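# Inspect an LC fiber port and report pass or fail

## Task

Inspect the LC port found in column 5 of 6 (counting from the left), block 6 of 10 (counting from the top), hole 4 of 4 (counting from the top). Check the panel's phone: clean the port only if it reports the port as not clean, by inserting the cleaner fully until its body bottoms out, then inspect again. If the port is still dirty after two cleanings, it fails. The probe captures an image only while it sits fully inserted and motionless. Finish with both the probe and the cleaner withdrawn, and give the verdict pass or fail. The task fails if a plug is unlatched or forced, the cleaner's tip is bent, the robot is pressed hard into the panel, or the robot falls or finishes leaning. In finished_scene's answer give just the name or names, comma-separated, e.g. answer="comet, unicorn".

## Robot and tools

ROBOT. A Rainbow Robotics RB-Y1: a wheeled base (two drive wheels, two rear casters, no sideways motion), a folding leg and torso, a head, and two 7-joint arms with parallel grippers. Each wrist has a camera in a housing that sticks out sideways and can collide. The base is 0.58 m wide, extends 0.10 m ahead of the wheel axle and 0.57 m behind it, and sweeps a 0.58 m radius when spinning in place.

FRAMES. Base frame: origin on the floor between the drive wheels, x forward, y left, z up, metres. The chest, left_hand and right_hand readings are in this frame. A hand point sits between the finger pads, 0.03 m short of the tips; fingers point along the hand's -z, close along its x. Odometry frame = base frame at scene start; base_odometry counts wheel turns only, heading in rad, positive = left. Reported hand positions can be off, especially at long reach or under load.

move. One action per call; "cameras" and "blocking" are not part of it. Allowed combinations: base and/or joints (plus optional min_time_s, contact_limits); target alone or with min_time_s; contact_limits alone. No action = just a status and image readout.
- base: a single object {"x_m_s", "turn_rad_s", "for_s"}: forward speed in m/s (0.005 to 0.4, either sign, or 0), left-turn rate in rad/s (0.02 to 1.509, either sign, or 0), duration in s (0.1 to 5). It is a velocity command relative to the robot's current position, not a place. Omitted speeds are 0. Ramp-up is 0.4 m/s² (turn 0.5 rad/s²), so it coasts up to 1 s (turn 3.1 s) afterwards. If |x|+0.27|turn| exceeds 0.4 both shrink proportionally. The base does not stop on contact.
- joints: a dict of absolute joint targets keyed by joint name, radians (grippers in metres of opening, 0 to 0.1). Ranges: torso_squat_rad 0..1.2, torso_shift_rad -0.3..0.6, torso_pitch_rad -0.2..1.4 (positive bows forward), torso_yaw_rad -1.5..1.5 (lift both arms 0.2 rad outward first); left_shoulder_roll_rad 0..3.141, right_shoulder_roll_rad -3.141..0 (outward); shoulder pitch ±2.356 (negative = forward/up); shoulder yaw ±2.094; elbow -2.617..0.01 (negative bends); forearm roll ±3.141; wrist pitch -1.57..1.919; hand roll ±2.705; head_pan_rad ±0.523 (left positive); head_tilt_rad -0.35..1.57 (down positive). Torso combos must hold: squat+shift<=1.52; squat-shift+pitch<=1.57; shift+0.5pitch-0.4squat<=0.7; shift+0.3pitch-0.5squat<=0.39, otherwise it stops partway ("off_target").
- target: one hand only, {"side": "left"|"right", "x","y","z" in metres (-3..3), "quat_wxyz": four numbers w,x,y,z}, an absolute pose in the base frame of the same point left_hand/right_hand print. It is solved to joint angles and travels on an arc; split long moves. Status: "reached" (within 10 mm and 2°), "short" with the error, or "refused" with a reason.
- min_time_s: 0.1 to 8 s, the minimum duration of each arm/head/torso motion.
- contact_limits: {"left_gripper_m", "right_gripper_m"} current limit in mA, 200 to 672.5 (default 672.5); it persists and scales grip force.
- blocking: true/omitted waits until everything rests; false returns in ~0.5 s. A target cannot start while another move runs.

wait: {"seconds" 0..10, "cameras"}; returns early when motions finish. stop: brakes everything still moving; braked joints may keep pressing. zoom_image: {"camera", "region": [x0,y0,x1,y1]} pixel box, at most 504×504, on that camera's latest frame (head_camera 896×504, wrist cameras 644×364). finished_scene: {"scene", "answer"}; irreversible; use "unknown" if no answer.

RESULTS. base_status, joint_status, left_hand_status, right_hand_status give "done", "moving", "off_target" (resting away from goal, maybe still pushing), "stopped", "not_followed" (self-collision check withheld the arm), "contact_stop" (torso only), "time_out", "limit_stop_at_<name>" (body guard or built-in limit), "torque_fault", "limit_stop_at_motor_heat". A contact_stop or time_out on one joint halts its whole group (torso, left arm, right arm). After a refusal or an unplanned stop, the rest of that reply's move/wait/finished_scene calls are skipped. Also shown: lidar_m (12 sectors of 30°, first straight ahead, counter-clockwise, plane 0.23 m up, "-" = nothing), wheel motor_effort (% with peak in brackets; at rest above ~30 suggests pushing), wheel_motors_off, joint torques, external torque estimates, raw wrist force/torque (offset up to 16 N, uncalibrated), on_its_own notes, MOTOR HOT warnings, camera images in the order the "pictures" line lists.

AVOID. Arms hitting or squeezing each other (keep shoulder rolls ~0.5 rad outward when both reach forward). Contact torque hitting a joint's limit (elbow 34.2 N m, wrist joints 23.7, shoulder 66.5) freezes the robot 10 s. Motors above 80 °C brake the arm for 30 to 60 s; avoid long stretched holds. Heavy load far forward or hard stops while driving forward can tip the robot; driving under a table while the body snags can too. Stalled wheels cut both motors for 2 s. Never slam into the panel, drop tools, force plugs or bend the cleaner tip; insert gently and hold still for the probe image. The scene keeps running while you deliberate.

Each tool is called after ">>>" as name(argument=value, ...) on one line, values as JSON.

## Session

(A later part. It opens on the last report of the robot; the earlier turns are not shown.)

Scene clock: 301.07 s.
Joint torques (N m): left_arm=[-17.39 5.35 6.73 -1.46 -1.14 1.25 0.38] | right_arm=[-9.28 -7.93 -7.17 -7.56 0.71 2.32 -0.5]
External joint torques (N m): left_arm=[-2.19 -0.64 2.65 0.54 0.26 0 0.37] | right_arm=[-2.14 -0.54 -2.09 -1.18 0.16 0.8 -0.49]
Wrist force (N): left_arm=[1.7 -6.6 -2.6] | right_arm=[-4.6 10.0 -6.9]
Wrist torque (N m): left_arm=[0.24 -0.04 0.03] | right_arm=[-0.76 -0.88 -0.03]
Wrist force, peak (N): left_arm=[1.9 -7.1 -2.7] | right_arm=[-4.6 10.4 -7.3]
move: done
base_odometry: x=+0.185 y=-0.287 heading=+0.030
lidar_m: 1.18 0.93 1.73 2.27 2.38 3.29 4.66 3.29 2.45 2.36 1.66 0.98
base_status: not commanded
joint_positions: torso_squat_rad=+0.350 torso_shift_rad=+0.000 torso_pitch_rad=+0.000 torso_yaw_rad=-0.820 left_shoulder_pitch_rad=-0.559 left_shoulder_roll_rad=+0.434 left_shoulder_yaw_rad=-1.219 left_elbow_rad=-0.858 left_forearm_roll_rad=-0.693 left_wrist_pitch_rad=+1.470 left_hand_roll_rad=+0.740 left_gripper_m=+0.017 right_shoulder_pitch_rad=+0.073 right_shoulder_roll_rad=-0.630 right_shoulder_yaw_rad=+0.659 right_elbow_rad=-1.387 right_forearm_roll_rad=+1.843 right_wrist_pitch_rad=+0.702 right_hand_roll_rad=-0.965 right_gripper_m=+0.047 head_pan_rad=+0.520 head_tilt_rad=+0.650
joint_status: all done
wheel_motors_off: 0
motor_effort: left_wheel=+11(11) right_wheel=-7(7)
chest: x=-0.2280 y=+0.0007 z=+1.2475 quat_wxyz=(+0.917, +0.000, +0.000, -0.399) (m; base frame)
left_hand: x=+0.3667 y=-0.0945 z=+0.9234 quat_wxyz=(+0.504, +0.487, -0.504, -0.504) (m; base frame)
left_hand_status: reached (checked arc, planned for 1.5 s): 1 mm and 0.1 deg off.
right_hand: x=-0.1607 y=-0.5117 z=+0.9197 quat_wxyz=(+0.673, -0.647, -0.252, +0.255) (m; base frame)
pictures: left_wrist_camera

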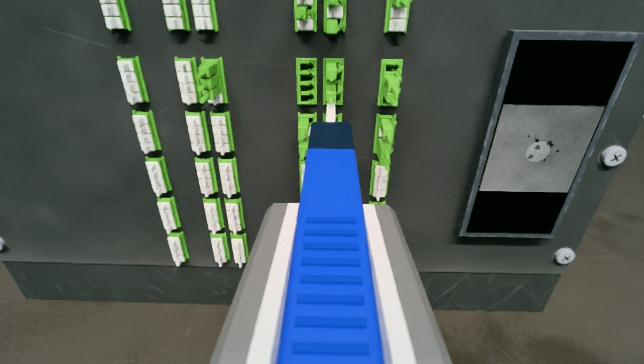

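>>> move(target={"side":"left","x":0.371,"y":-0.0951,"z":0.9232,"quat_wxyz":[0.5037,0.4875,-0.5048,-0.504]}, min_time_s=1, cameras=[])

>>> move(target={"side":"left","x":0.375,"y":-0.0952,"z":0.9231,"quat_wxyz":[0.5037,0.4875,-0.5048,-0.504]}, min_time_s=1, cameras=["left_wrist_camera"])

>>> zoom_image(camera="left_wrist_camera", region=[295, 60, 355, 120])

Scene clock: 302.73 s.
Joint torques (N m): left_arm=[-18.24 6.99 7.33 -0.16 -1.01 1.36 0.29] | right_arm=[-9.44 -7.74 -7.25 -7.46 0.72 2.39 -0.43]
External joint torques (N m): left_arm=[-2.9 0.93 3.34 1.72 0.38 0.09 0.28] | right_arm=[-2.29 -0.35 -2.17 -1.07 0.16 0.87 -0.42]
Wrist force (N): left_arm=[1.6 -6.9 2.1] | right_arm=[-4.8 10.0 -6.9]
Wrist torque (N m): left_arm=[0.37 -0.14 0.06] | right_arm=[-0.74 -0.92 -0.03]
Wrist force, peak (N): left_arm=[2.0 -7.0 -2.7] | right_arm=[-5.0 10.4 -6.9]
move: done
base_odometry: x=+0.185 y=-0.287 heading=+0.030
lidar_m: 1.18 0.93 1.73 2.27 2.39 3.32 4.65 3.30 2.45 2.37 1.67 0.97
base_status: not commanded
joint_positions: torso_squat_rad=+0.350 torso_shift_rad=+0.000 torso_pitch_rad=+0.000 torso_yaw_rad=-0.820 left_shoulder_pitch_rad=-0.566 left_shoulder_roll_rad=+0.428 left_shoulder_yaw_rad=-1.219 left_elbow_rad=-0.832 left_forearm_roll_rad=-0.692 left_wrist_pitch_rad=+1.454 left_hand_roll_rad=+0.749 left_gripper_m=+0.017 right_shoulder_pitch_rad=+0.073 right_shoulder_roll_rad=-0.630 right_shoulder_yaw_rad=+0.659 right_elbow_rad=-1.387 right_forearm_roll_rad=+1.843 right_wrist_pitch_rad=+0.702 right_hand_roll_rad=-0.965 right_gripper_m=+0.047 head_pan_rad=+0.520 head_tilt_rad=+0.650
joint_status: all done
wheel_motors_off: 0
motor_effort: left_wheel=+10(11) right_wheel=-7(7)
chest: x=-0.2280 y=+0.0007 z=+1.2475 quat_wxyz=(+0.917, +0.000, +0.000, -0.399) (m; base frame)
left_hand: x=+0.3705 y=-0.0951 z=+0.9229 quat_wxyz=(+0.504, +0.487, -0.505, -0.505) (m; base frame)
left_hand_status: reached (checked arc, planned for 1.0 s): 1 mm and 0.1 deg off.
right_hand: x=-0.1607 y=-0.5117 z=+0.9197 quat_wxyz=(+0.673, -0.647, -0.252, +0.255) (m; base frame)
pictures: none
No camera images: "cameras" was empty.

Scene clock: 304.07 s.
Joint torques (N m): left_arm=[-18.47 7.53 6.93 -0.09 -0.95 1.41 0.26] | right_arm=[-9.65 -7.85 -7.34 -7.57 0.84 2.43 -0.41]
External joint torques (N m): left_arm=[-3 1.39 3.03 1.69 0.43 0.14 0.25] | right_arm=[-2.51 -0.47 -2.27 -1.18 0.29 0.9 -0.4]
Wrist force (N): left_arm=[2.4 -6.0 2.5] | right_arm=[-4.5 10.2 -7.0]
Wrist torque (N m): left_arm=[0.30 0.00 0.04] | right_arm=[-0.77 -0.88 -0.04]
Wrist force, peak (N): left_arm=[3.1 -6.3 3.7] | right_arm=[-4.9 10.3 -7.1]
move: done
base_odometry: x=+0.185 y=-0.287 heading=+0.030
lidar_m: 1.18 0.92 1.73 2.27 2.39 3.30 4.66 3.29 2.44 2.37 1.67 0.98
base_status: not commanded
joint_positions: torso_squat_rad=+0.350 torso_shift_rad=+0.000 torso_pitch_rad=+0.000 torso_yaw_rad=-0.820 left_shoulder_pitch_rad=-0.572 left_shoulder_roll_rad=+0.424 left_shoulder_yaw_rad=-1.218 left_elbow_rad=-0.809 left_forearm_roll_rad=-0.691 left_wrist_pitch_rad=+1.438 left_hand_roll_rad=+0.756 left_gripper_m=+0.017 right_shoulder_pitch_rad=+0.073 right_shoulder_roll_rad=-0.630 right_shoulder_yaw_rad=+0.659 right_elbow_rad=-1.387 right_forearm_roll_rad=+1.843 right_wrist_pitch_rad=+0.702 right_hand_roll_rad=-0.965 right_gripper_m=+0.047 head_pan_rad=+0.520 head_tilt_rad=+0.650
joint_status: all done
wheel_motors_off: 0
motor_effort: left_wheel=+11(11) right_wheel=-7(7)
chest: x=-0.2280 y=+0.0007 z=+1.2475 quat_wxyz=(+0.917, +0.000, +0.000, -0.399) (m; base frame)
left_hand: x=+0.3745 y=-0.0952 z=+0.9228 quat_wxyz=(+0.504, +0.487, -0.505, -0.505) (m; base frame)
left_hand_status: reached (checked arc, planned for 1.0 s): 1 mm and 0.1 deg off.
right_hand: x=-0.1607 y=-0.5117 z=+0.9197 quat_wxyz=(+0.673, -0.647, -0.252, +0.255) (m; base frame)
pictures: left_wrist_camera

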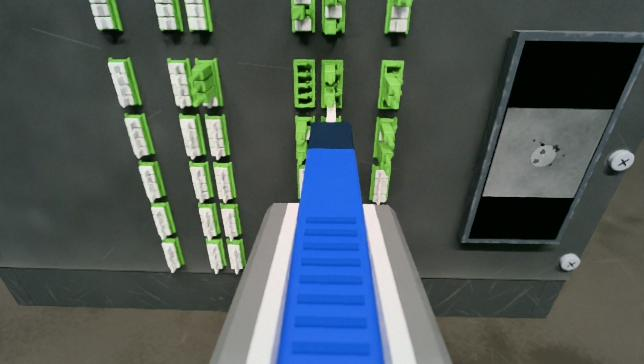

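Scaled by 8.400 from the camera's 644x364 image, which has a finer 1265x715 frame.

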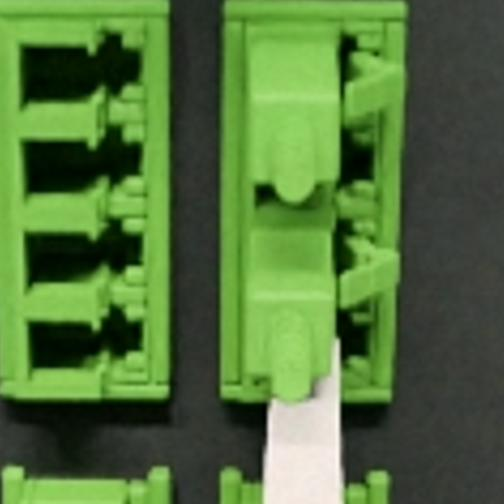

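>>> move(target={"side":"left","x":0.366,"y":-0.0948,"z":0.9233,"quat_wxyz":[0.5037,0.4875,-0.5048,-0.504]}, min_time_s=1, cameras=["left_wrist_camera"])

>>> zoom_image(camera="left_wrist_camera", region=[295, 60, 355, 120])

Scene clock: 306.13 s.
Joint torques (N m): left_arm=[-14.72 6.89 2.89 -2.31 -1.71 1.93 -0.34] | right_arm=[-9.48 -7.83 -7.19 -7.37 0.71 2.38 -0.37]
External joint torques (N m): left_arm=[0.5 0.95 -1.14 -0.33 -0.31 0.68 -0.35] | right_arm=[-2.33 -0.44 -2.12 -0.99 0.15 0.86 -0.36]
Wrist force (N): left_arm=[1.8 -6.2 -2.5] | right_arm=[-4.6 10.1 -6.9]
Wrist torque (N m): left_arm=[0.26 -0.03 0.02] | right_arm=[-0.75 -0.88 -0.02]
Wrist force, peak (N): left_arm=[2.5 -7.0 2.0] | right_arm=[-5.0 10.3 -7.3]
move: done
base_odometry: x=+0.185 y=-0.287 heading=+0.030
lidar_m: 1.18 0.93 1.72 2.27 2.37 3.30 4.65 3.29 2.45 2.37 1.67 0.98
base_status: not commanded
joint_positions: torso_squat_rad=+0.350 torso_shift_rad=+0.000 torso_pitch_rad=+0.000 torso_yaw_rad=-0.820 left_shoulder_pitch_rad=-0.560 left_shoulder_roll_rad=+0.428 left_shoulder_yaw_rad=-1.219 left_elbow_rad=-0.850 left_forearm_roll_rad=-0.694 left_wrist_pitch_rad=+1.471 left_hand_roll_rad=+0.744 left_gripper_m=+0.017 right_shoulder_pitch_rad=+0.073 right_shoulder_roll_rad=-0.630 right_shoulder_yaw_rad=+0.659 right_elbow_rad=-1.387 right_forearm_roll_rad=+1.843 right_wrist_pitch_rad=+0.702 right_hand_roll_rad=-0.965 right_gripper_m=+0.047 head_pan_rad=+0.520 head_tilt_rad=+0.650
joint_status: all done
wheel_motors_off: 0
motor_effort: left_wheel=+10(11) right_wheel=-7(7)
chest: x=-0.2280 y=+0.0007 z=+1.2475 quat_wxyz=(+0.917, +0.000, +0.000, -0.399) (m; base frame)
left_hand: x=+0.3663 y=-0.0949 z=+0.9232 quat_wxyz=(+0.504, +0.488, -0.505, -0.503) (m; base frame)
left_hand_status: reached (checked arc, planned for 1.0 s): 0 mm and 0.1 deg off.
right_hand: x=-0.1607 y=-0.5117 z=+0.9197 quat_wxyz=(+0.673, -0.647, -0.252, +0.255) (m; base frame)
pictures: left_wrist_camera

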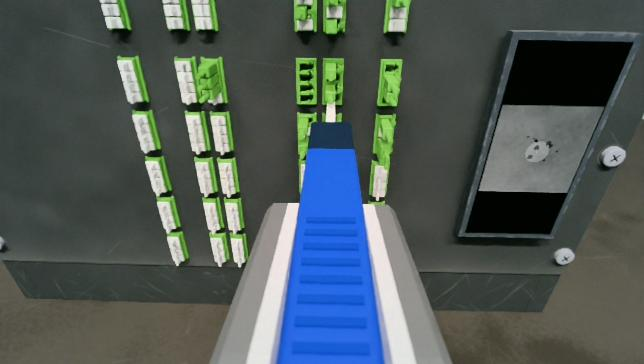

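Scaled by 8.400 from the camera's 644x364 image, which has a finer 1265x715 frame.

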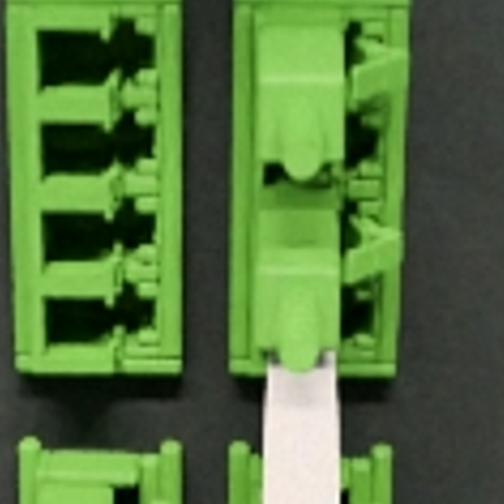

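>>> move(target={"side":"left","x":0.366,"y":-0.0944,"z":0.9232,"quat_wxyz":[0.5037,0.4875,-0.5048,-0.504]}, min_time_s=1, cameras=[])

>>> move(target={"side":"left","x":0.3695,"y":-0.0948,"z":0.9232,"quat_wxyz":[0.5037,0.4875,-0.5048,-0.504]}, min_time_s=1, cameras=["left_wrist_camera"])

>>> zoom_image(camera="left_wrist_camera", region=[295, 60, 355, 120])

Scene clock: 308.37 s.
Joint torques (N m): left_arm=[-15.52 5.72 4.35 -2.02 -1.37 1.52 -0.15] | right_arm=[-9.18 -7.79 -7.23 -7.58 0.66 2.44 -0.4]
External joint torques (N m): left_arm=[-0.29 -0.22 0.32 -0.03 0.03 0.26 -0.16] | right_arm=[-2.04 -0.4 -2.15 -1.19 0.11 0.92 -0.39]
Wrist force (N): left_arm=[2.8 -6.3 -3.1] | right_arm=[-4.6 10.2 -7.2]
Wrist torque (N m): left_arm=[0.29 0.08 0.06] | right_arm=[-0.77 -0.88 -0.03]
Wrist force, peak (N): left_arm=[1.9 -6.7 -3.4] | right_arm=[-4.8 10.3 -7.3]
move: done
base_odometry: x=+0.185 y=-0.287 heading=+0.030
lidar_m: 1.18 0.93 1.74 2.27 2.37 3.31 4.66 3.29 2.44 2.37 1.67 0.98
base_status: not commanded
joint_positions: torso_squat_rad=+0.350 torso_shift_rad=+0.000 torso_pitch_rad=+0.000 torso_yaw_rad=-0.820 left_shoulder_pitch_rad=-0.560 left_shoulder_roll_rad=+0.428 left_shoulder_yaw_rad=-1.219 left_elbow_rad=-0.850 left_forearm_roll_rad=-0.694 left_wrist_pitch_rad=+1.471 left_hand_roll_rad=+0.744 left_gripper_m=+0.017 right_shoulder_pitch_rad=+0.073 right_shoulder_roll_rad=-0.630 right_shoulder_yaw_rad=+0.659 right_elbow_rad=-1.387 right_forearm_roll_rad=+1.843 right_wrist_pitch_rad=+0.702 right_hand_roll_rad=-0.965 right_gripper_m=+0.047 head_pan_rad=+0.520 head_tilt_rad=+0.650
joint_status: all done
wheel_motors_off: 0
motor_effort: left_wheel=+11(11) right_wheel=-6(7)
chest: x=-0.2280 y=+0.0007 z=+1.2475 quat_wxyz=(+0.917, +0.000, +0.000, -0.399) (m; base frame)
left_hand: x=+0.3663 y=-0.0949 z=+0.9232 quat_wxyz=(+0.504, +0.488, -0.505, -0.503) (m; base frame)
left_hand_status: reached (checked arc, planned for 1.0 s): 1 mm and 0.1 deg off.
right_hand: x=-0.1607 y=-0.5117 z=+0.9197 quat_wxyz=(+0.673, -0.647, -0.252, +0.255) (m; base frame)
pictures: none
No camera images: "cameras" was empty.

Scene clock: 309.70 s.
Joint torques (N m): left_arm=[-17.93 8.39 6.84 -0.44 -0.91 1.2 0.26] | right_arm=[-9.1 -7.85 -7.23 -7.6 0.72 2.43 -0.49]
External joint torques (N m): left_arm=[-2.64 2.37 2.84 1.48 0.49 -0.06 0.25] | right_arm=[-1.95 -0.46 -2.15 -1.21 0.17 0.91 -0.48]
Wrist force (N): left_arm=[1.6 -6.2 2.3] | right_arm=[-4.6 10.1 -7.0]
Wrist torque (N m): left_arm=[0.36 0.00 0.05] | right_arm=[-0.77 -0.88 -0.03]
Wrist force, peak (N): left_arm=[1.8 -6.6 -2.5] | right_arm=[-4.9 10.3 -7.3]
move: done
base_odometry: x=+0.185 y=-0.287 heading=+0.030
lidar_m: 1.18 0.93 1.71 2.27 2.38 3.30 4.65 3.29 2.45 2.36 1.67 0.98
base_status: not commanded
joint_positions: torso_squat_rad=+0.350 torso_shift_rad=+0.000 torso_pitch_rad=+0.000 torso_yaw_rad=-0.820 left_shoulder_pitch_rad=-0.563 left_shoulder_roll_rad=+0.428 left_shoulder_yaw_rad=-1.219 left_elbow_rad=-0.839 left_forearm_roll_rad=-0.693 left_wrist_pitch_rad=+1.459 left_hand_roll_rad=+0.747 left_gripper_m=+0.017 right_shoulder_pitch_rad=+0.073 right_shoulder_roll_rad=-0.630 right_shoulder_yaw_rad=+0.659 right_elbow_rad=-1.387 right_forearm_roll_rad=+1.843 right_wrist_pitch_rad=+0.702 right_hand_roll_rad=-0.965 right_gripper_m=+0.047 head_pan_rad=+0.520 head_tilt_rad=+0.650
joint_status: all done
wheel_motors_off: 0
motor_effort: left_wheel=+11(11) right_wheel=-7(7)
chest: x=-0.2280 y=+0.0007 z=+1.2475 quat_wxyz=(+0.917, +0.000, +0.000, -0.399) (m; base frame)
left_hand: x=+0.3689 y=-0.0949 z=+0.9228 quat_wxyz=(+0.504, +0.487, -0.505, -0.504) (m; base frame)
left_hand_status: reached (checked arc, planned for 1.0 s): 1 mm and 0.1 deg off.
right_hand: x=-0.1607 y=-0.5117 z=+0.9197 quat_wxyz=(+0.673, -0.647, -0.252, +0.255) (m; base frame)
pictures: left_wrist_camera

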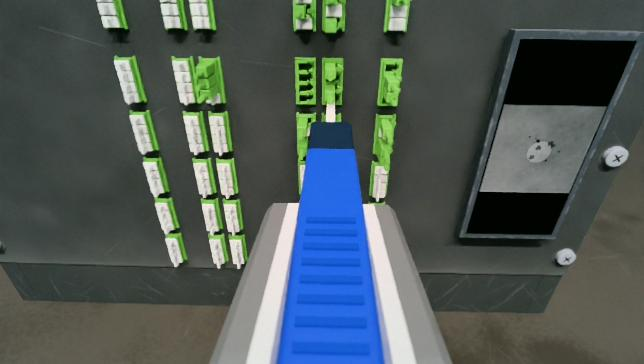

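Scaled by 8.400 from the camera's 644x364 image, which has a finer 1265x715 frame.

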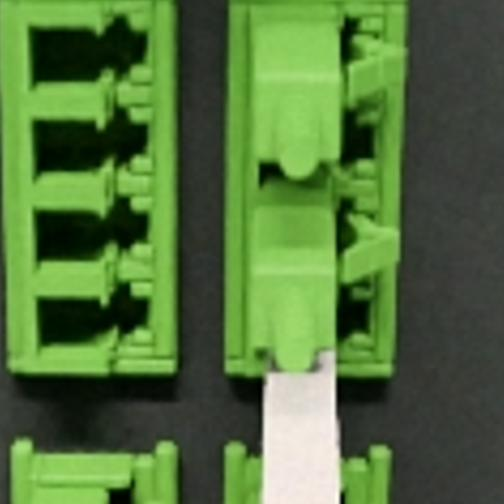

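>>> move(target={"side":"left","x":0.357,"y":-0.0936,"z":0.9236,"quat_wxyz":[0.5037,0.4875,-0.5048,-0.504]}, min_time_s=1, cameras=[])

>>> move(target={"side":"left","x":0.367,"y":-0.0947,"z":0.9233,"quat_wxyz":[0.5037,0.4875,-0.5048,-0.504]}, min_time_s=1.5, cameras=["left_wrist_camera"])

>>> zoom_image(camera="left_wrist_camera", region=[295, 60, 355, 120])

>>> move(target={"side":"left","x":0.3705,"y":-0.0947,"z":0.9232,"quat_wxyz":[0.5037,0.4875,-0.5048,-0.504]}, min_time_s=1, cameras=["left_wrist_camera"])

>>> zoom_image(camera="left_wrist_camera", region=[295, 60, 355, 120])

Scene clock: 311.53 s.
Joint torques (N m): left_arm=[-14.53 6.89 3.02 -2.87 -1.46 1.85 -0.28] | right_arm=[-9.54 -8.11 -7.29 -7.72 0.71 2.45 -0.35]
External joint torques (N m): left_arm=[0.39 1.14 -1.14 -0.67 -0.04 0.61 -0.29] | right_arm=[-2.39 -0.72 -2.22 -1.33 0.15 0.93 -0.34]
Wrist force (N): left_arm=[2.1 -6.4 -2.7] | right_arm=[-4.6 10.2 -7.0]
Wrist torque (N m): left_arm=[0.24 0.00 0.09] | right_arm=[-0.77 -0.90 -0.04]
Wrist force, peak (N): left_arm=[1.3 -6.9 -2.9] | right_arm=[-4.8 10.3 -7.3]
move: done
base_odometry: x=+0.185 y=-0.287 heading=+0.030
lidar_m: 1.18 0.92 1.73 2.26 2.38 3.30 4.65 3.30 2.45 2.37 1.66 0.98
base_status: not commanded
joint_positions: torso_squat_rad=+0.350 torso_shift_rad=+0.000 torso_pitch_rad=+0.000 torso_yaw_rad=-0.820 left_shoulder_pitch_rad=-0.545 left_shoulder_roll_rad=+0.436 left_shoulder_yaw_rad=-1.222 left_elbow_rad=-0.896 left_forearm_roll_rad=-0.699 left_wrist_pitch_rad=+1.504 left_hand_roll_rad=+0.730 left_gripper_m=+0.017 right_shoulder_pitch_rad=+0.073 right_shoulder_roll_rad=-0.630 right_shoulder_yaw_rad=+0.659 right_elbow_rad=-1.387 right_forearm_roll_rad=+1.843 right_wrist_pitch_rad=+0.702 right_hand_roll_rad=-0.965 right_gripper_m=+0.047 head_pan_rad=+0.520 head_tilt_rad=+0.650
joint_status: all done
wheel_motors_off: 0
motor_effort: left_wheel=+10(11) right_wheel=-7(7)
chest: x=-0.2280 y=+0.0007 z=+1.2475 quat_wxyz=(+0.917, +0.000, +0.000, -0.399) (m; base frame)
left_hand: x=+0.3575 y=-0.0937 z=+0.9233 quat_wxyz=(+0.504, +0.488, -0.505, -0.503) (m; base frame)
left_hand_status: reached (checked arc, planned for 1.0 s): 1 mm and 0.1 deg off.
right_hand: x=-0.1607 y=-0.5117 z=+0.9197 quat_wxyz=(+0.673, -0.647, -0.252, +0.255) (m; base frame)
pictures: none
No camera images: "cameras" was empty.

Scene clock: 313.37 s.
Joint torques (N m): left_arm=[-17.36 5.06 6.54 -1.26 -1.19 1.2 0.26] | right_arm=[-9.51 -7.7 -7.27 -7.57 0.76 2.36 -0.38]
External joint torques (N m): left_arm=[-2.16 -0.94 2.45 0.75 0.22 -0.05 0.25] | right_arm=[-2.37 -0.31 -2.19 -1.19 0.2 0.84 -0.37]
Wrist force (N): left_arm=[1.8 -6.8 -2.7] | right_arm=[-4.7 10.3 -7.0]
Wrist torque (N m): left_arm=[0.30 -0.01 0.03] | right_arm=[-0.78 -0.89 -0.03]
Wrist force, peak (N): left_arm=[2.3 -7.0 -2.7] | right_arm=[-4.9 10.4 -7.2]
move: done
base_odometry: x=+0.185 y=-0.287 heading=+0.030
lidar_m: 1.17 0.93 1.74 2.27 2.37 3.31 4.66 3.29 2.45 2.37 1.67 0.98
base_status: not commanded
joint_positions: torso_squat_rad=+0.350 torso_shift_rad=+0.000 torso_pitch_rad=+0.000 torso_yaw_rad=-0.820 left_shoulder_pitch_rad=-0.558 left_shoulder_roll_rad=+0.435 left_shoulder_yaw_rad=-1.219 left_elbow_rad=-0.861 left_forearm_roll_rad=-0.694 left_wrist_pitch_rad=+1.472 left_hand_roll_rad=+0.739 left_gripper_m=+0.017 right_shoulder_pitch_rad=+0.073 right_shoulder_roll_rad=-0.630 right_shoulder_yaw_rad=+0.659 right_elbow_rad=-1.387 right_forearm_roll_rad=+1.843 right_wrist_pitch_rad=+0.702 right_hand_roll_rad=-0.965 right_gripper_m=+0.047 head_pan_rad=+0.520 head_tilt_rad=+0.650
joint_status: all done
wheel_motors_off: 0
motor_effort: left_wheel=+10(11) right_wheel=-7(7)
chest: x=-0.2280 y=+0.0007 z=+1.2475 quat_wxyz=(+0.917, +0.000, +0.000, -0.399) (m; base frame)
left_hand: x=+0.3666 y=-0.0942 z=+0.9235 quat_wxyz=(+0.504, +0.487, -0.504, -0.504) (m; base frame)
left_hand_status: reached (checked arc, planned for 1.5 s): 1 mm and 0.1 deg off.
right_hand: x=-0.1607 y=-0.5117 z=+0.9197 quat_wxyz=(+0.673, -0.647, -0.252, +0.255) (m; base frame)
pictures: left_wrist_camera

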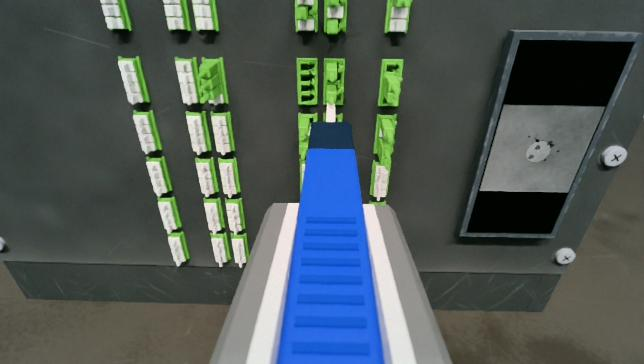

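Scaled by 8.400 from the camera's 644x364 image, which has a finer 1265x715 frame.

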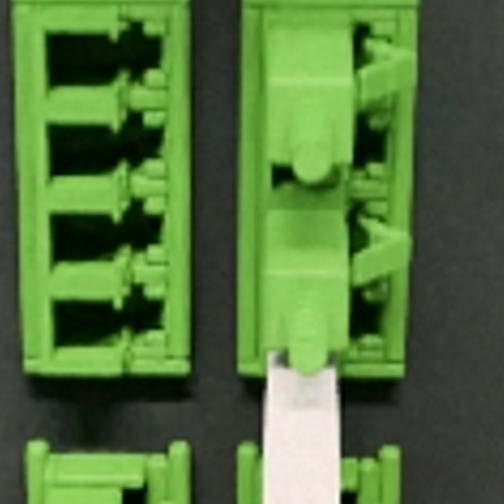

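Scene clock: 314.70 s.
Joint torques (N m): left_arm=[-17.95 7.09 7.22 -0.35 -0.96 1.25 0.37] | right_arm=[-9.56 -7.92 -7.18 -7.47 0.74 2.32 -0.44]
External joint torques (N m): left_arm=[-2.64 1.03 3.23 1.56 0.44 -0.02 0.35] | right_arm=[-2.41 -0.53 -2.1 -1.09 0.18 0.8 -0.44]
Wrist force (N): left_arm=[1.9 -6.2 2.7] | right_arm=[-4.6 10.2 -7.0]
Wrist torque (N m): left_arm=[0.36 -0.04 0.05] | right_arm=[-0.78 -0.89 -0.03]
Wrist force, peak (N): left_arm=[2.6 -6.3 2.9] | right_arm=[-4.9 10.4 -7.2]
move: done
base_odometry: x=+0.185 y=-0.287 heading=+0.030
lidar_m: 1.18 0.93 1.72 2.27 2.38 3.29 4.66 3.29 2.45 2.37 1.67 0.97
base_status: not commanded
joint_positions: torso_squat_rad=+0.350 torso_shift_rad=+0.000 torso_pitch_rad=+0.000 torso_yaw_rad=-0.820 left_shoulder_pitch_rad=-0.564 left_shoulder_roll_rad=+0.429 left_shoulder_yaw_rad=-1.219 left_elbow_rad=-0.837 left_forearm_roll_rad=-0.693 left_wrist_pitch_rad=+1.456 left_hand_roll_rad=+0.748 left_gripper_m=+0.017 right_shoulder_pitch_rad=+0.073 right_shoulder_roll_rad=-0.630 right_shoulder_yaw_rad=+0.659 right_elbow_rad=-1.387 right_forearm_roll_rad=+1.843 right_wrist_pitch_rad=+0.702 right_hand_roll_rad=-0.965 right_gripper_m=+0.047 head_pan_rad=+0.520 head_tilt_rad=+0.650
joint_status: all done
wheel_motors_off: 0
motor_effort: left_wheel=+10(11) right_wheel=-7(7)
chest: x=-0.2280 y=+0.0007 z=+1.2475 quat_wxyz=(+0.917, +0.000, +0.000, -0.399) (m; base frame)
left_hand: x=+0.3700 y=-0.0946 z=+0.9229 quat_wxyz=(+0.504, +0.487, -0.505, -0.505) (m; base frame)
left_hand_status: reached (checked arc, planned for 1.0 s): 1 mm and 0.1 deg off.
right_hand: x=-0.1607 y=-0.5117 z=+0.9197 quat_wxyz=(+0.673, -0.647, -0.252, +0.255) (m; base frame)
pictures: left_wrist_camera

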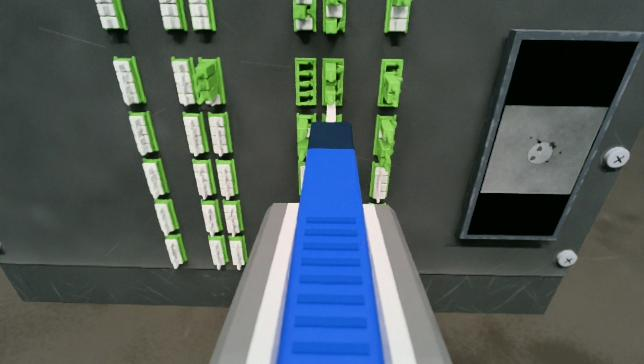

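Scaled by 8.400 from the camera's 644x364 image, which has a finer 1265x715 frame.

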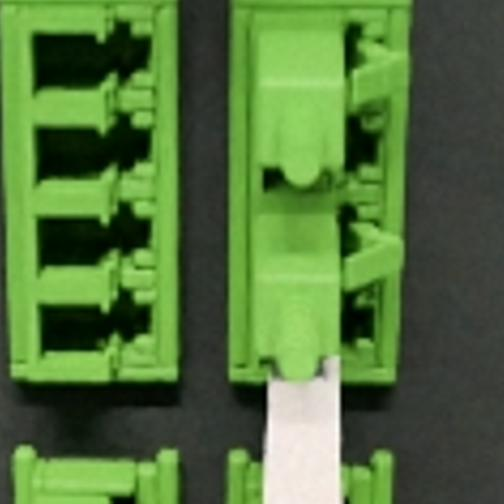

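>>> move(target={"side":"left","x":0.3735,"y":-0.0944,"z":0.9234,"quat_wxyz":[0.5037,0.4875,-0.5048,-0.504]}, min_time_s=1, cameras=[])

>>> move(target={"side":"left","x":0.377,"y":-0.0947,"z":0.9233,"quat_wxyz":[0.5037,0.4875,-0.5048,-0.504]}, min_time_s=1, cameras=["left_wrist_camera"])

>>> zoom_image(camera="left_wrist_camera", region=[295, 60, 355, 120])

Scene clock: 316.77 s.
Joint torques (N m): left_arm=[-18.26 7.8 7.09 -0.12 -0.89 1.25 0.39] | right_arm=[-9.44 -7.76 -7.27 -7.59 0.79 2.46 -0.42]
External joint torques (N m): left_arm=[-2.86 1.66 3.13 1.71 0.49 -0.02 0.38] | right_arm=[-2.29 -0.37 -2.19 -1.21 0.23 0.94 -0.42]
Wrist force (N): left_arm=[2.5 -6.0 2.4] | right_arm=[-4.7 10.2 -6.9]
Wrist torque (N m): left_arm=[0.29 -0.07 0.05] | right_arm=[-0.77 -0.90 -0.02]
Wrist force, peak (N): left_arm=[2.5 -6.6 3.3] | right_arm=[-4.9 10.3 -7.1]
move: done
base_odometry: x=+0.185 y=-0.287 heading=+0.030
lidar_m: 1.19 0.93 1.73 2.26 2.37 3.31 4.66 3.30 2.45 2.37 1.67 0.99
base_status: not commanded
joint_positions: torso_squat_rad=+0.350 torso_shift_rad=+0.000 torso_pitch_rad=+0.000 torso_yaw_rad=-0.820 left_shoulder_pitch_rad=-0.568 left_shoulder_roll_rad=+0.428 left_shoulder_yaw_rad=-1.218 left_elbow_rad=-0.823 left_forearm_roll_rad=-0.691 left_wrist_pitch_rad=+1.446 left_hand_roll_rad=+0.752 left_gripper_m=+0.017 right_shoulder_pitch_rad=+0.073 right_shoulder_roll_rad=-0.630 right_shoulder_yaw_rad=+0.659 right_elbow_rad=-1.387 right_forearm_roll_rad=+1.843 right_wrist_pitch_rad=+0.702 right_hand_roll_rad=-0.965 right_gripper_m=+0.047 head_pan_rad=+0.520 head_tilt_rad=+0.650
joint_status: all done
wheel_motors_off: 0
motor_effort: left_wheel=+11(11) right_wheel=-7(7)
chest: x=-0.2280 y=+0.0007 z=+1.2475 quat_wxyz=(+0.917, +0.000, +0.000, -0.399) (m; base frame)
left_hand: x=+0.3730 y=-0.0944 z=+0.9230 quat_wxyz=(+0.504, +0.487, -0.505, -0.505) (m; base frame)
left_hand_status: reached (checked arc, planned for 1.0 s): 1 mm and 0.1 deg off.
right_hand: x=-0.1607 y=-0.5117 z=+0.9197 quat_wxyz=(+0.673, -0.647, -0.252, +0.255) (m; base frame)
pictures: none
No camera images: "cameras" was empty.

Scene clock: 318.10 s.
Joint torques (N m): left_arm=[-19.06 8.55 7.29 0.64 -0.92 1.17 0.34] | right_arm=[-9.34 -7.91 -7.28 -7.4 0.71 2.26 -0.41]
External joint torques (N m): left_arm=[-3.55 2.35 3.41 2.38 0.46 -0.11 0.33] | right_arm=[-2.2 -0.52 -2.2 -1.02 0.16 0.74 -0.41]
Wrist force (N): left_arm=[1.7 -5.6 7.6] | right_arm=[-4.7 10.0 -6.9]
Wrist torque (N m): left_arm=[0.31 -0.05 0.06] | right_arm=[-0.75 -0.90 -0.02]
Wrist force, peak (N): left_arm=[1.3 -6.0 8.2] | right_arm=[-4.8 10.4 -7.1]
move: done
base_odometry: x=+0.185 y=-0.287 heading=+0.030
lidar_m: 1.18 0.91 1.73 2.27 2.38 3.30 4.66 3.29 2.45 2.37 1.66 0.97
base_status: not commanded
joint_positions: torso_squat_rad=+0.350 torso_shift_rad=+0.000 torso_pitch_rad=+0.000 torso_yaw_rad=-0.820 left_shoulder_pitch_rad=-0.574 left_shoulder_roll_rad=+0.424 left_shoulder_yaw_rad=-1.217 left_elbow_rad=-0.803 left_forearm_roll_rad=-0.690 left_wrist_pitch_rad=+1.432 left_hand_roll_rad=+0.759 left_gripper_m=+0.017 right_shoulder_pitch_rad=+0.073 right_shoulder_roll_rad=-0.630 right_shoulder_yaw_rad=+0.659 right_elbow_rad=-1.387 right_forearm_roll_rad=+1.843 right_wrist_pitch_rad=+0.702 right_hand_roll_rad=-0.965 right_gripper_m=+0.047 head_pan_rad=+0.520 head_tilt_rad=+0.650
joint_status: all done
wheel_motors_off: 0
motor_effort: left_wheel=+10(11) right_wheel=-7(7)
chest: x=-0.2280 y=+0.0007 z=+1.2475 quat_wxyz=(+0.917, +0.000, +0.000, -0.399) (m; base frame)
left_hand: x=+0.3762 y=-0.0948 z=+0.9228 quat_wxyz=(+0.504, +0.487, -0.505, -0.505) (m; base frame)
left_hand_status: reached (checked arc, planned for 1.0 s): 1 mm and 0.1 deg off.
right_hand: x=-0.1607 y=-0.5117 z=+0.9197 quat_wxyz=(+0.673, -0.647, -0.252, +0.255) (m; base frame)
pictures: left_wrist_camera

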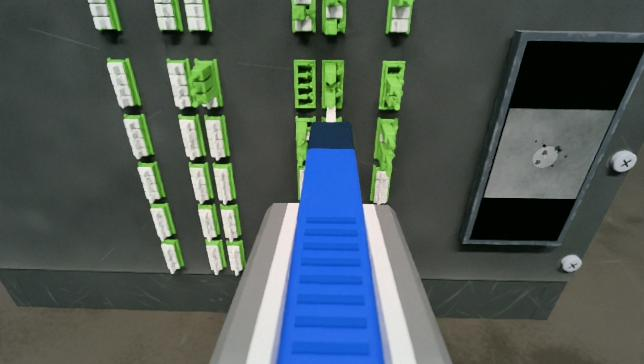

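Scaled by 8.400 from the camera's 644x364 image, which has a finer 1265x715 frame.

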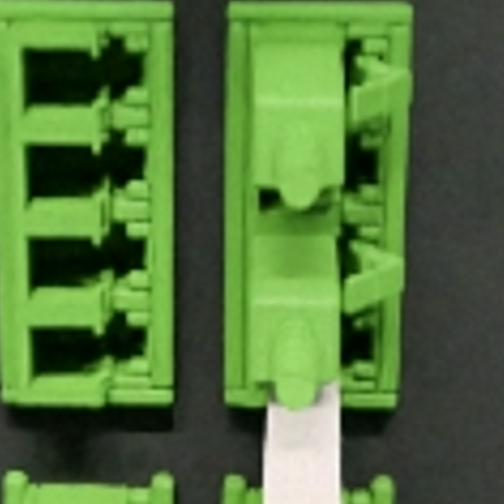

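>>> move(target={"side":"left","x":0.366,"y":-0.0939,"z":0.9234,"quat_wxyz":[0.5037,0.4875,-0.5048,-0.504]}, min_time_s=1.5, cameras=[])

>>> move(target={"side":"left","x":0.358,"y":-0.0936,"z":0.924,"quat_wxyz":[0.5037,0.4875,-0.5048,-0.504]}, min_time_s=1, cameras=[])

>>> move(target={"side":"left","x":0.3665,"y":-0.0948,"z":0.9239,"quat_wxyz":[0.5037,0.4875,-0.5048,-0.504]}, min_time_s=1.5, cameras=["left_wrist_camera","head_camera"])

>>> zoom_image(camera="left_wrist_camera", region=[295, 60, 355, 120])

>>> zoom_image(camera="head_camera", region=[460, 240, 560, 340])

Scene clock: 321.03 s.
Joint torques (N m): left_arm=[-15.01 6.96 3.15 -2.39 -1.52 1.83 -0.42] | right_arm=[-9.52 -7.91 -7.47 -7.57 0.66 2.41 -0.33]
External joint torques (N m): left_arm=[0.19 1 -0.89 -0.4 -0.11 0.57 -0.43] | right_arm=[-2.38 -0.53 -2.4 -1.19 0.1 0.89 -0.33]
Wrist force (N): left_arm=[1.5 -6.4 -2.8] | right_arm=[-4.7 10.0 -7.2]
Wrist torque (N m): left_arm=[0.27 -0.07 0.03] | right_arm=[-0.75 -0.89 -0.03]
Wrist force, peak (N): left_arm=[1.6 -6.0 8.2] | right_arm=[-4.7 10.5 -7.3]
move: done
base_odometry: x=+0.185 y=-0.287 heading=+0.030
lidar_m: 1.18 0.93 1.72 2.26 2.37 3.31 4.66 3.29 2.44 2.37 1.67 0.98
base_status: not commanded
joint_positions: torso_squat_rad=+0.350 torso_shift_rad=+0.000 torso_pitch_rad=+0.000 torso_yaw_rad=-0.820 left_shoulder_pitch_rad=-0.559 left_shoulder_roll_rad=+0.431 left_shoulder_yaw_rad=-1.219 left_elbow_rad=-0.853 left_forearm_roll_rad=-0.695 left_wrist_pitch_rad=+1.472 left_hand_roll_rad=+0.744 left_gripper_m=+0.017 right_shoulder_pitch_rad=+0.073 right_shoulder_roll_rad=-0.630 right_shoulder_yaw_rad=+0.659 right_elbow_rad=-1.387 right_forearm_roll_rad=+1.843 right_wrist_pitch_rad=+0.702 right_hand_roll_rad=-0.965 right_gripper_m=+0.047 head_pan_rad=+0.520 head_tilt_rad=+0.650
joint_status: all done
wheel_motors_off: 0
motor_effort: left_wheel=+11(11) right_wheel=-7(7)
chest: x=-0.2280 y=+0.0007 z=+1.2475 quat_wxyz=(+0.917, +0.000, +0.000, -0.399) (m; base frame)
left_hand: x=+0.3664 y=-0.0940 z=+0.9232 quat_wxyz=(+0.504, +0.488, -0.505, -0.503) (m; base frame)
left_hand_status: reached (checked arc, planned for 1.5 s): 0 mm and 0.1 deg off.
right_hand: x=-0.1607 y=-0.5117 z=+0.9197 quat_wxyz=(+0.673, -0.647, -0.252, +0.255) (m; base frame)
pictures: none
No camera images: "cameras" was empty.

Scene clock: 322.37 s.
Joint torques (N m): left_arm=[-14.59 6.65 3.02 -2.91 -1.63 1.77 -0.45] | right_arm=[-9.45 -7.75 -7.26 -7.54 0.79 2.28 -0.38]
External joint torques (N m): left_arm=[0.35 0.86 -1.18 -0.71 -0.2 0.53 -0.46] | right_arm=[-2.3 -0.37 -2.18 -1.15 0.23 0.76 -0.37]
Wrist force (N): left_arm=[1.7 -6.3 -3.1] | right_arm=[-4.6 10.3 -6.9]
Wrist torque (N m): left_arm=[0.21 -0.04 0.02] | right_arm=[-0.79 -0.87 -0.03]
Wrist force, peak (N): left_arm=[2.3 -6.8 -3.0] | right_arm=[-5.1 10.1 -7.2]
move: done
base_odometry: x=+0.185 y=-0.287 heading=+0.030
lidar_m: 1.18 0.93 1.73 2.27 2.38 3.31 4.66 3.27 2.44 2.38 1.65 0.97
base_status: not commanded
joint_positions: torso_squat_rad=+0.350 torso_shift_rad=+0.000 torso_pitch_rad=+0.000 torso_yaw_rad=-0.820 left_shoulder_pitch_rad=-0.546 left_shoulder_roll_rad=+0.439 left_shoulder_yaw_rad=-1.222 left_elbow_rad=-0.899 left_forearm_roll_rad=-0.699 left_wrist_pitch_rad=+1.503 left_hand_roll_rad=+0.728 left_gripper_m=+0.017 right_shoulder_pitch_rad=+0.073 right_shoulder_roll_rad=-0.630 right_shoulder_yaw_rad=+0.659 right_elbow_rad=-1.387 right_forearm_roll_rad=+1.843 right_wrist_pitch_rad=+0.702 right_hand_roll_rad=-0.965 right_gripper_m=+0.047 head_pan_rad=+0.520 head_tilt_rad=+0.650
joint_status: all done
wheel_motors_off: 0
motor_effort: left_wheel=+11(11) right_wheel=-7(7)
chest: x=-0.2280 y=+0.0007 z=+1.2475 quat_wxyz=(+0.917, +0.000, +0.000, -0.399) (m; base frame)
left_hand: x=+0.3583 y=-0.0937 z=+0.9239 quat_wxyz=(+0.504, +0.488, -0.505, -0.503) (m; base frame)
left_hand_status: reached (checked arc, planned for 1.0 s): 0 mm and 0.1 deg off.
right_hand: x=-0.1607 y=-0.5117 z=+0.9197 quat_wxyz=(+0.673, -0.647, -0.252, +0.255) (m; base frame)
pictures: none
No camera images: "cameras" was empty.

Scene clock: 324.20 s.
Joint torques (N m): left_arm=[-17.09 4.9 6.45 -1.37 -1.06 1.18 0.26] | right_arm=[-9.54 -7.93 -7.33 -7.55 0.68 2.32 -0.41]
External joint torques (N m): left_arm=[-1.9 -1.1 2.34 0.67 0.35 -0.07 0.25] | right_arm=[-2.4 -0.54 -2.25 -1.17 0.13 0.8 -0.41]
Wrist force (N): left_arm=[1.4 -6.3 -2.7] | right_arm=[-4.6 10.2 -6.9]
Wrist torque (N m): left_arm=[0.27 -0.11 0.06] | right_arm=[-0.79 -0.90 -0.02]
Wrist force, peak (N): left_arm=[2.4 -7.0 -2.9] | right_arm=[-4.9 10.5 -7.2]
move: done
base_odometry: x=+0.185 y=-0.287 heading=+0.030
lidar_m: 1.19 0.93 1.72 2.27 2.38 3.31 4.65 3.30 2.46 2.37 1.67 0.98
base_status: not commanded
joint_positions: torso_squat_rad=+0.350 torso_shift_rad=+0.000 torso_pitch_rad=+0.000 torso_yaw_rad=-0.820 left_shoulder_pitch_rad=-0.557 left_shoulder_roll_rad=+0.437 left_shoulder_yaw_rad=-1.219 left_elbow_rad=-0.867 left_forearm_roll_rad=-0.694 left_wrist_pitch_rad=+1.474 left_hand_roll_rad=+0.737 left_gripper_m=+0.017 right_shoulder_pitch_rad=+0.073 right_shoulder_roll_rad=-0.630 right_shoulder_yaw_rad=+0.659 right_elbow_rad=-1.387 right_forearm_roll_rad=+1.843 right_wrist_pitch_rad=+0.702 right_hand_roll_rad=-0.965 right_gripper_m=+0.047 head_pan_rad=+0.520 head_tilt_rad=+0.650
joint_status: all done
wheel_motors_off: 0
motor_effort: left_wheel=+11(11) right_wheel=-7(7)
chest: x=-0.2280 y=+0.0007 z=+1.2475 quat_wxyz=(+0.917, +0.000, +0.000, -0.399) (m; base frame)
left_hand: x=+0.3661 y=-0.0943 z=+0.9240 quat_wxyz=(+0.504, +0.487, -0.504, -0.504) (m; base frame)
left_hand_status: reached (checked arc, planned for 1.5 s): 1 mm and 0.1 deg off.
right_hand: x=-0.1607 y=-0.5117 z=+0.9197 quat_wxyz=(+0.673, -0.647, -0.252, +0.255) (m; base frame)
pictures: head_camera, left_wrist_camera

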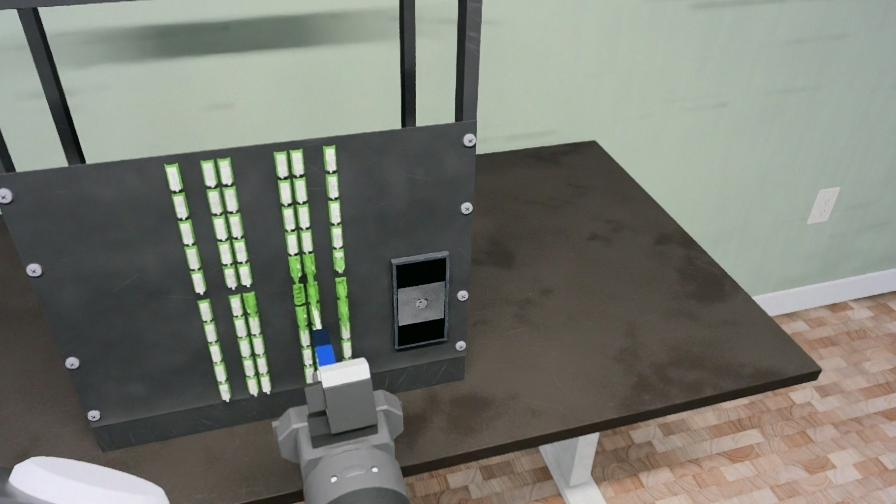

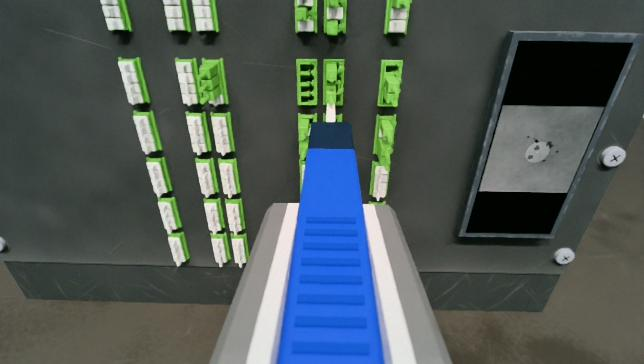

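Scaled by 8.400 from the camera's 644x364 image, which has a finer 1265x715 frame.

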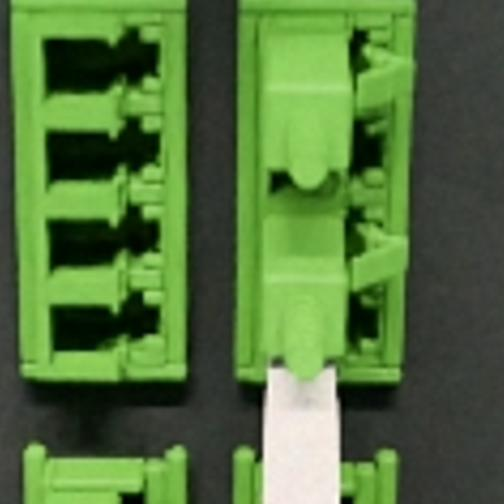

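Scaled by 5.040 from the camera's 896x504 image, which has a finer 1280x720 frame.

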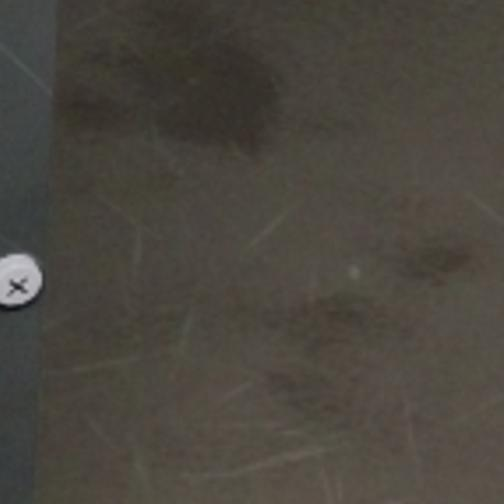

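>>> move(target={"side":"left","x":0.3695,"y":-0.0948,"z":0.9238,"quat_wxyz":[0.5037,0.4875,-0.5048,-0.504]}, min_time_s=1, cameras=["left_wrist_camera","head_camera"])

>>> zoom_image(camera="left_wrist_camera", region=[295, 60, 355, 120])

>>> zoom_image(camera="head_camera", region=[270, 270, 360, 360])

Scene clock: 325.80 s.
Joint torques (N m): left_arm=[-17.18 5.34 6.24 -1.41 -1.29 1.19 0.23] | right_arm=[-9.39 -7.86 -7.46 -7.5 0.71 2.34 -0.4]
External joint torques (N m): left_arm=[-1.89 -0.72 2.2 0.53 0.11 -0.07 0.22] | right_arm=[-2.25 -0.47 -2.38 -1.12 0.16 0.82 -0.4]
Wrist force (N): left_arm=[1.8 -6.0 -2.8] | right_arm=[-4.7 10.3 -7.0]
Wrist torque (N m): left_arm=[0.20 0.02 0.05] | right_arm=[-0.79 -0.91 -0.02]
Wrist force, peak (N): left_arm=[2.7 -7.0 -2.9] | right_arm=[-4.7 10.5 -7.0]
move: done
base_odometry: x=+0.185 y=-0.287 heading=+0.030
lidar_m: 1.18 0.93 1.72 2.27 2.38 3.32 4.66 3.29 2.44 2.36 1.67 0.97
base_status: not commanded
joint_positions: torso_squat_rad=+0.350 torso_shift_rad=+0.000 torso_pitch_rad=+0.000 torso_yaw_rad=-0.820 left_shoulder_pitch_rad=-0.563 left_shoulder_roll_rad=+0.433 left_shoulder_yaw_rad=-1.219 left_elbow_rad=-0.846 left_forearm_roll_rad=-0.693 left_wrist_pitch_rad=+1.461 left_hand_roll_rad=+0.744 left_gripper_m=+0.017 right_shoulder_pitch_rad=+0.073 right_shoulder_roll_rad=-0.630 right_shoulder_yaw_rad=+0.659 right_elbow_rad=-1.387 right_forearm_roll_rad=+1.843 right_wrist_pitch_rad=+0.702 right_hand_roll_rad=-0.965 right_gripper_m=+0.047 head_pan_rad=+0.520 head_tilt_rad=+0.650
joint_status: all done
wheel_motors_off: 0
motor_effort: left_wheel=+11(11) right_wheel=-7(7)
chest: x=-0.2280 y=+0.0007 z=+1.2475 quat_wxyz=(+0.917, +0.000, +0.000, -0.399) (m; base frame)
left_hand: x=+0.3694 y=-0.0945 z=+0.9237 quat_wxyz=(+0.504, +0.487, -0.505, -0.504) (m; base frame)
left_hand_status: reached (checked arc, planned for 1.0 s): 0 mm and 0.1 deg off.
right_hand: x=-0.1607 y=-0.5117 z=+0.9197 quat_wxyz=(+0.673, -0.647, -0.252, +0.255) (m; base frame)
pictures: head_camera, left_wrist_camera

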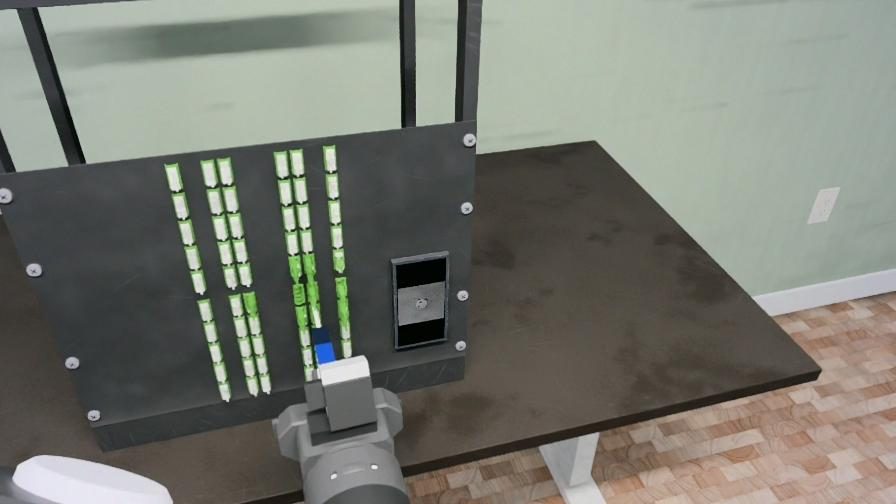

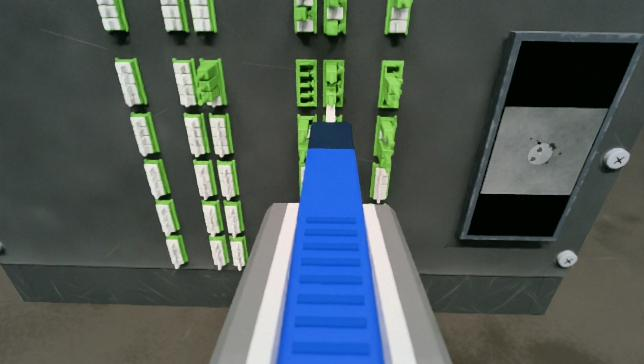

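Scaled by 8.400 from the camera's 644x364 image, which has a finer 1265x715 frame.

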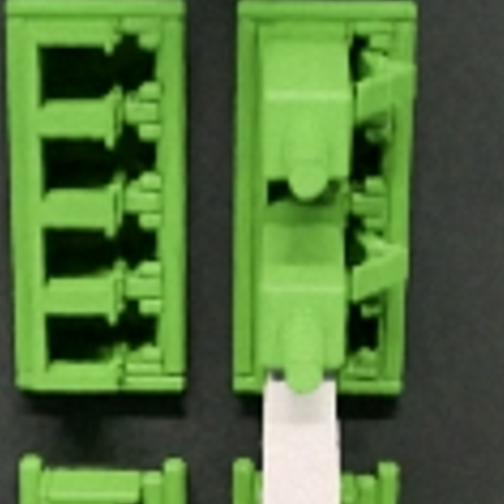

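Scaled by 5.600 from the camera's 896x504 image, which has a finer 1280x720 frame.

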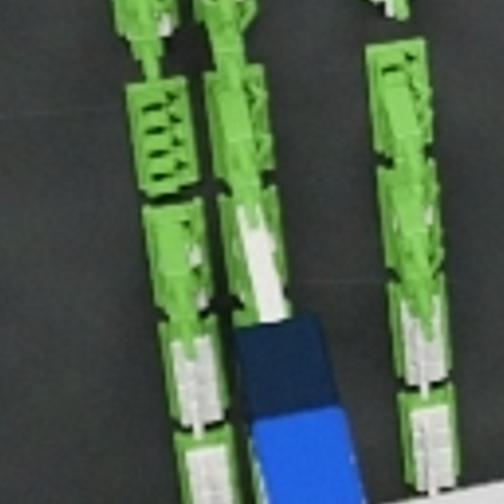

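>>> move(target={"side":"left","x":0.3725,"y":-0.0949,"z":0.9237,"quat_wxyz":[0.5037,0.4875,-0.5048,-0.504]}, min_time_s=1, cameras=[])

>>> move(target={"side":"left","x":0.376,"y":-0.0949,"z":0.9237,"quat_wxyz":[0.5037,0.4875,-0.5048,-0.504]}, min_time_s=1, cameras=["left_wrist_camera"])

>>> zoom_image(camera="left_wrist_camera", region=[295, 60, 355, 120])

Scene clock: 327.33 s.
Joint torques (N m): left_arm=[-17.98 5.25 6.72 -1.17 -1.16 1.31 0.37] | right_arm=[-9.33 -7.81 -7.37 -7.6 0.73 2.31 -0.34]
External joint torques (N m): left_arm=[-2.6 -0.87 2.74 0.69 0.23 0.04 0.36] | right_arm=[-2.19 -0.43 -2.29 -1.22 0.18 0.79 -0.34]
Wrist force (N): left_arm=[1.5 -5.7 -3.3] | right_arm=[-4.8 10.1 -7.2]
Wrist torque (N m): left_arm=[0.18 -0.02 0.07] | right_arm=[-0.76 -0.91 -0.02]
Wrist force, peak (N): left_arm=[1.7 -6.8 -2.8] | right_arm=[-4.8 10.4 -7.3]
move: done
base_odometry: x=+0.185 y=-0.287 heading=+0.030
lidar_m: 1.17 0.93 1.73 2.27 2.37 3.31 4.65 3.30 2.46 2.37 1.68 0.97
base_status: not commanded
joint_positions: torso_squat_rad=+0.350 torso_shift_rad=+0.000 torso_pitch_rad=+0.000 torso_yaw_rad=-0.820 left_shoulder_pitch_rad=-0.568 left_shoulder_roll_rad=+0.429 left_shoulder_yaw_rad=-1.218 left_elbow_rad=-0.828 left_forearm_roll_rad=-0.691 left_wrist_pitch_rad=+1.450 left_hand_roll_rad=+0.750 left_gripper_m=+0.017 right_shoulder_pitch_rad=+0.073 right_shoulder_roll_rad=-0.630 right_shoulder_yaw_rad=+0.659 right_elbow_rad=-1.387 right_forearm_roll_rad=+1.843 right_wrist_pitch_rad=+0.702 right_hand_roll_rad=-0.965 right_gripper_m=+0.047 head_pan_rad=+0.520 head_tilt_rad=+0.650
joint_status: all done
wheel_motors_off: 0
motor_effort: left_wheel=+10(11) right_wheel=-7(7)
chest: x=-0.2280 y=+0.0007 z=+1.2475 quat_wxyz=(+0.917, +0.000, +0.000, -0.399) (m; base frame)
left_hand: x=+0.3724 y=-0.0946 z=+0.9236 quat_wxyz=(+0.503, +0.487, -0.505, -0.504) (m; base frame)
left_hand_status: reached (checked arc, planned for 1.0 s): 0 mm and 0.0 deg off.
right_hand: x=-0.1607 y=-0.5117 z=+0.9197 quat_wxyz=(+0.673, -0.647, -0.252, +0.255) (m; base frame)
pictures: none
No camera images: "cameras" was empty.

Scene clock: 328.67 s.
Joint torques (N m): left_arm=[-17.56 5.38 6.7 -1.3 -1.02 1.28 0.25] | right_arm=[-9.56 -7.63 -7.48 -7.43 0.79 2.45 -0.34]
External joint torques (N m): left_arm=[-2.07 -0.83 2.78 0.47 0.36 0.01 0.24] | right_arm=[-2.41 -0.24 -2.4 -1.04 0.24 0.92 -0.34]
Wrist force (N): left_arm=[1.4 -6.2 -2.7] | right_arm=[-4.7 10.2 -7.0]
Wrist torque (N m): left_arm=[0.26 -0.05 0.05] | right_arm=[-0.77 -0.90 -0.03]
Wrist force, peak (N): left_arm=[2.9 -6.6 -2.8] | right_arm=[-4.9 10.3 -7.3]
move: done
base_odometry: x=+0.185 y=-0.287 heading=+0.030
lidar_m: 1.18 0.94 1.72 2.27 2.38 3.31 4.66 3.30 2.44 2.37 1.66 0.99
base_status: not commanded
joint_positions: torso_squat_rad=+0.350 torso_shift_rad=+0.000 torso_pitch_rad=+0.000 torso_yaw_rad=-0.820 left_shoulder_pitch_rad=-0.573 left_shoulder_roll_rad=+0.427 left_shoulder_yaw_rad=-1.217 left_elbow_rad=-0.810 left_forearm_roll_rad=-0.690 left_wrist_pitch_rad=+1.436 left_hand_roll_rad=+0.756 left_gripper_m=+0.017 right_shoulder_pitch_rad=+0.073 right_shoulder_roll_rad=-0.630 right_shoulder_yaw_rad=+0.659 right_elbow_rad=-1.387 right_forearm_roll_rad=+1.843 right_wrist_pitch_rad=+0.702 right_hand_roll_rad=-0.965 right_gripper_m=+0.047 head_pan_rad=+0.520 head_tilt_rad=+0.650
joint_status: all done
wheel_motors_off: 0
motor_effort: left_wheel=+11(11) right_wheel=-7(7)
chest: x=-0.2280 y=+0.0007 z=+1.2475 quat_wxyz=(+0.917, +0.000, +0.000, -0.399) (m; base frame)
left_hand: x=+0.3759 y=-0.0946 z=+0.9236 quat_wxyz=(+0.504, +0.487, -0.505, -0.504) (m; base frame)
left_hand_status: reached (checked arc, planned for 1.0 s): 0 mm and 0.0 deg off.
right_hand: x=-0.1607 y=-0.5117 z=+0.9197 quat_wxyz=(+0.673, -0.647, -0.252, +0.255) (m; base frame)
pictures: left_wrist_camera

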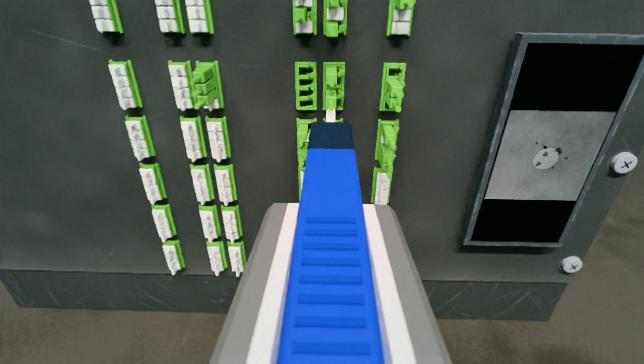

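Scaled by 8.400 from the camera's 644x364 image, which has a finer 1265x715 frame.

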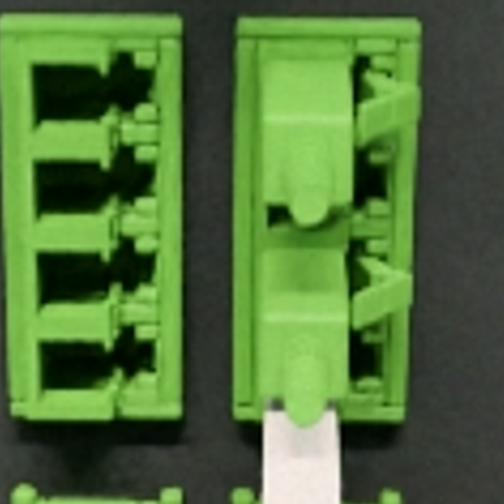

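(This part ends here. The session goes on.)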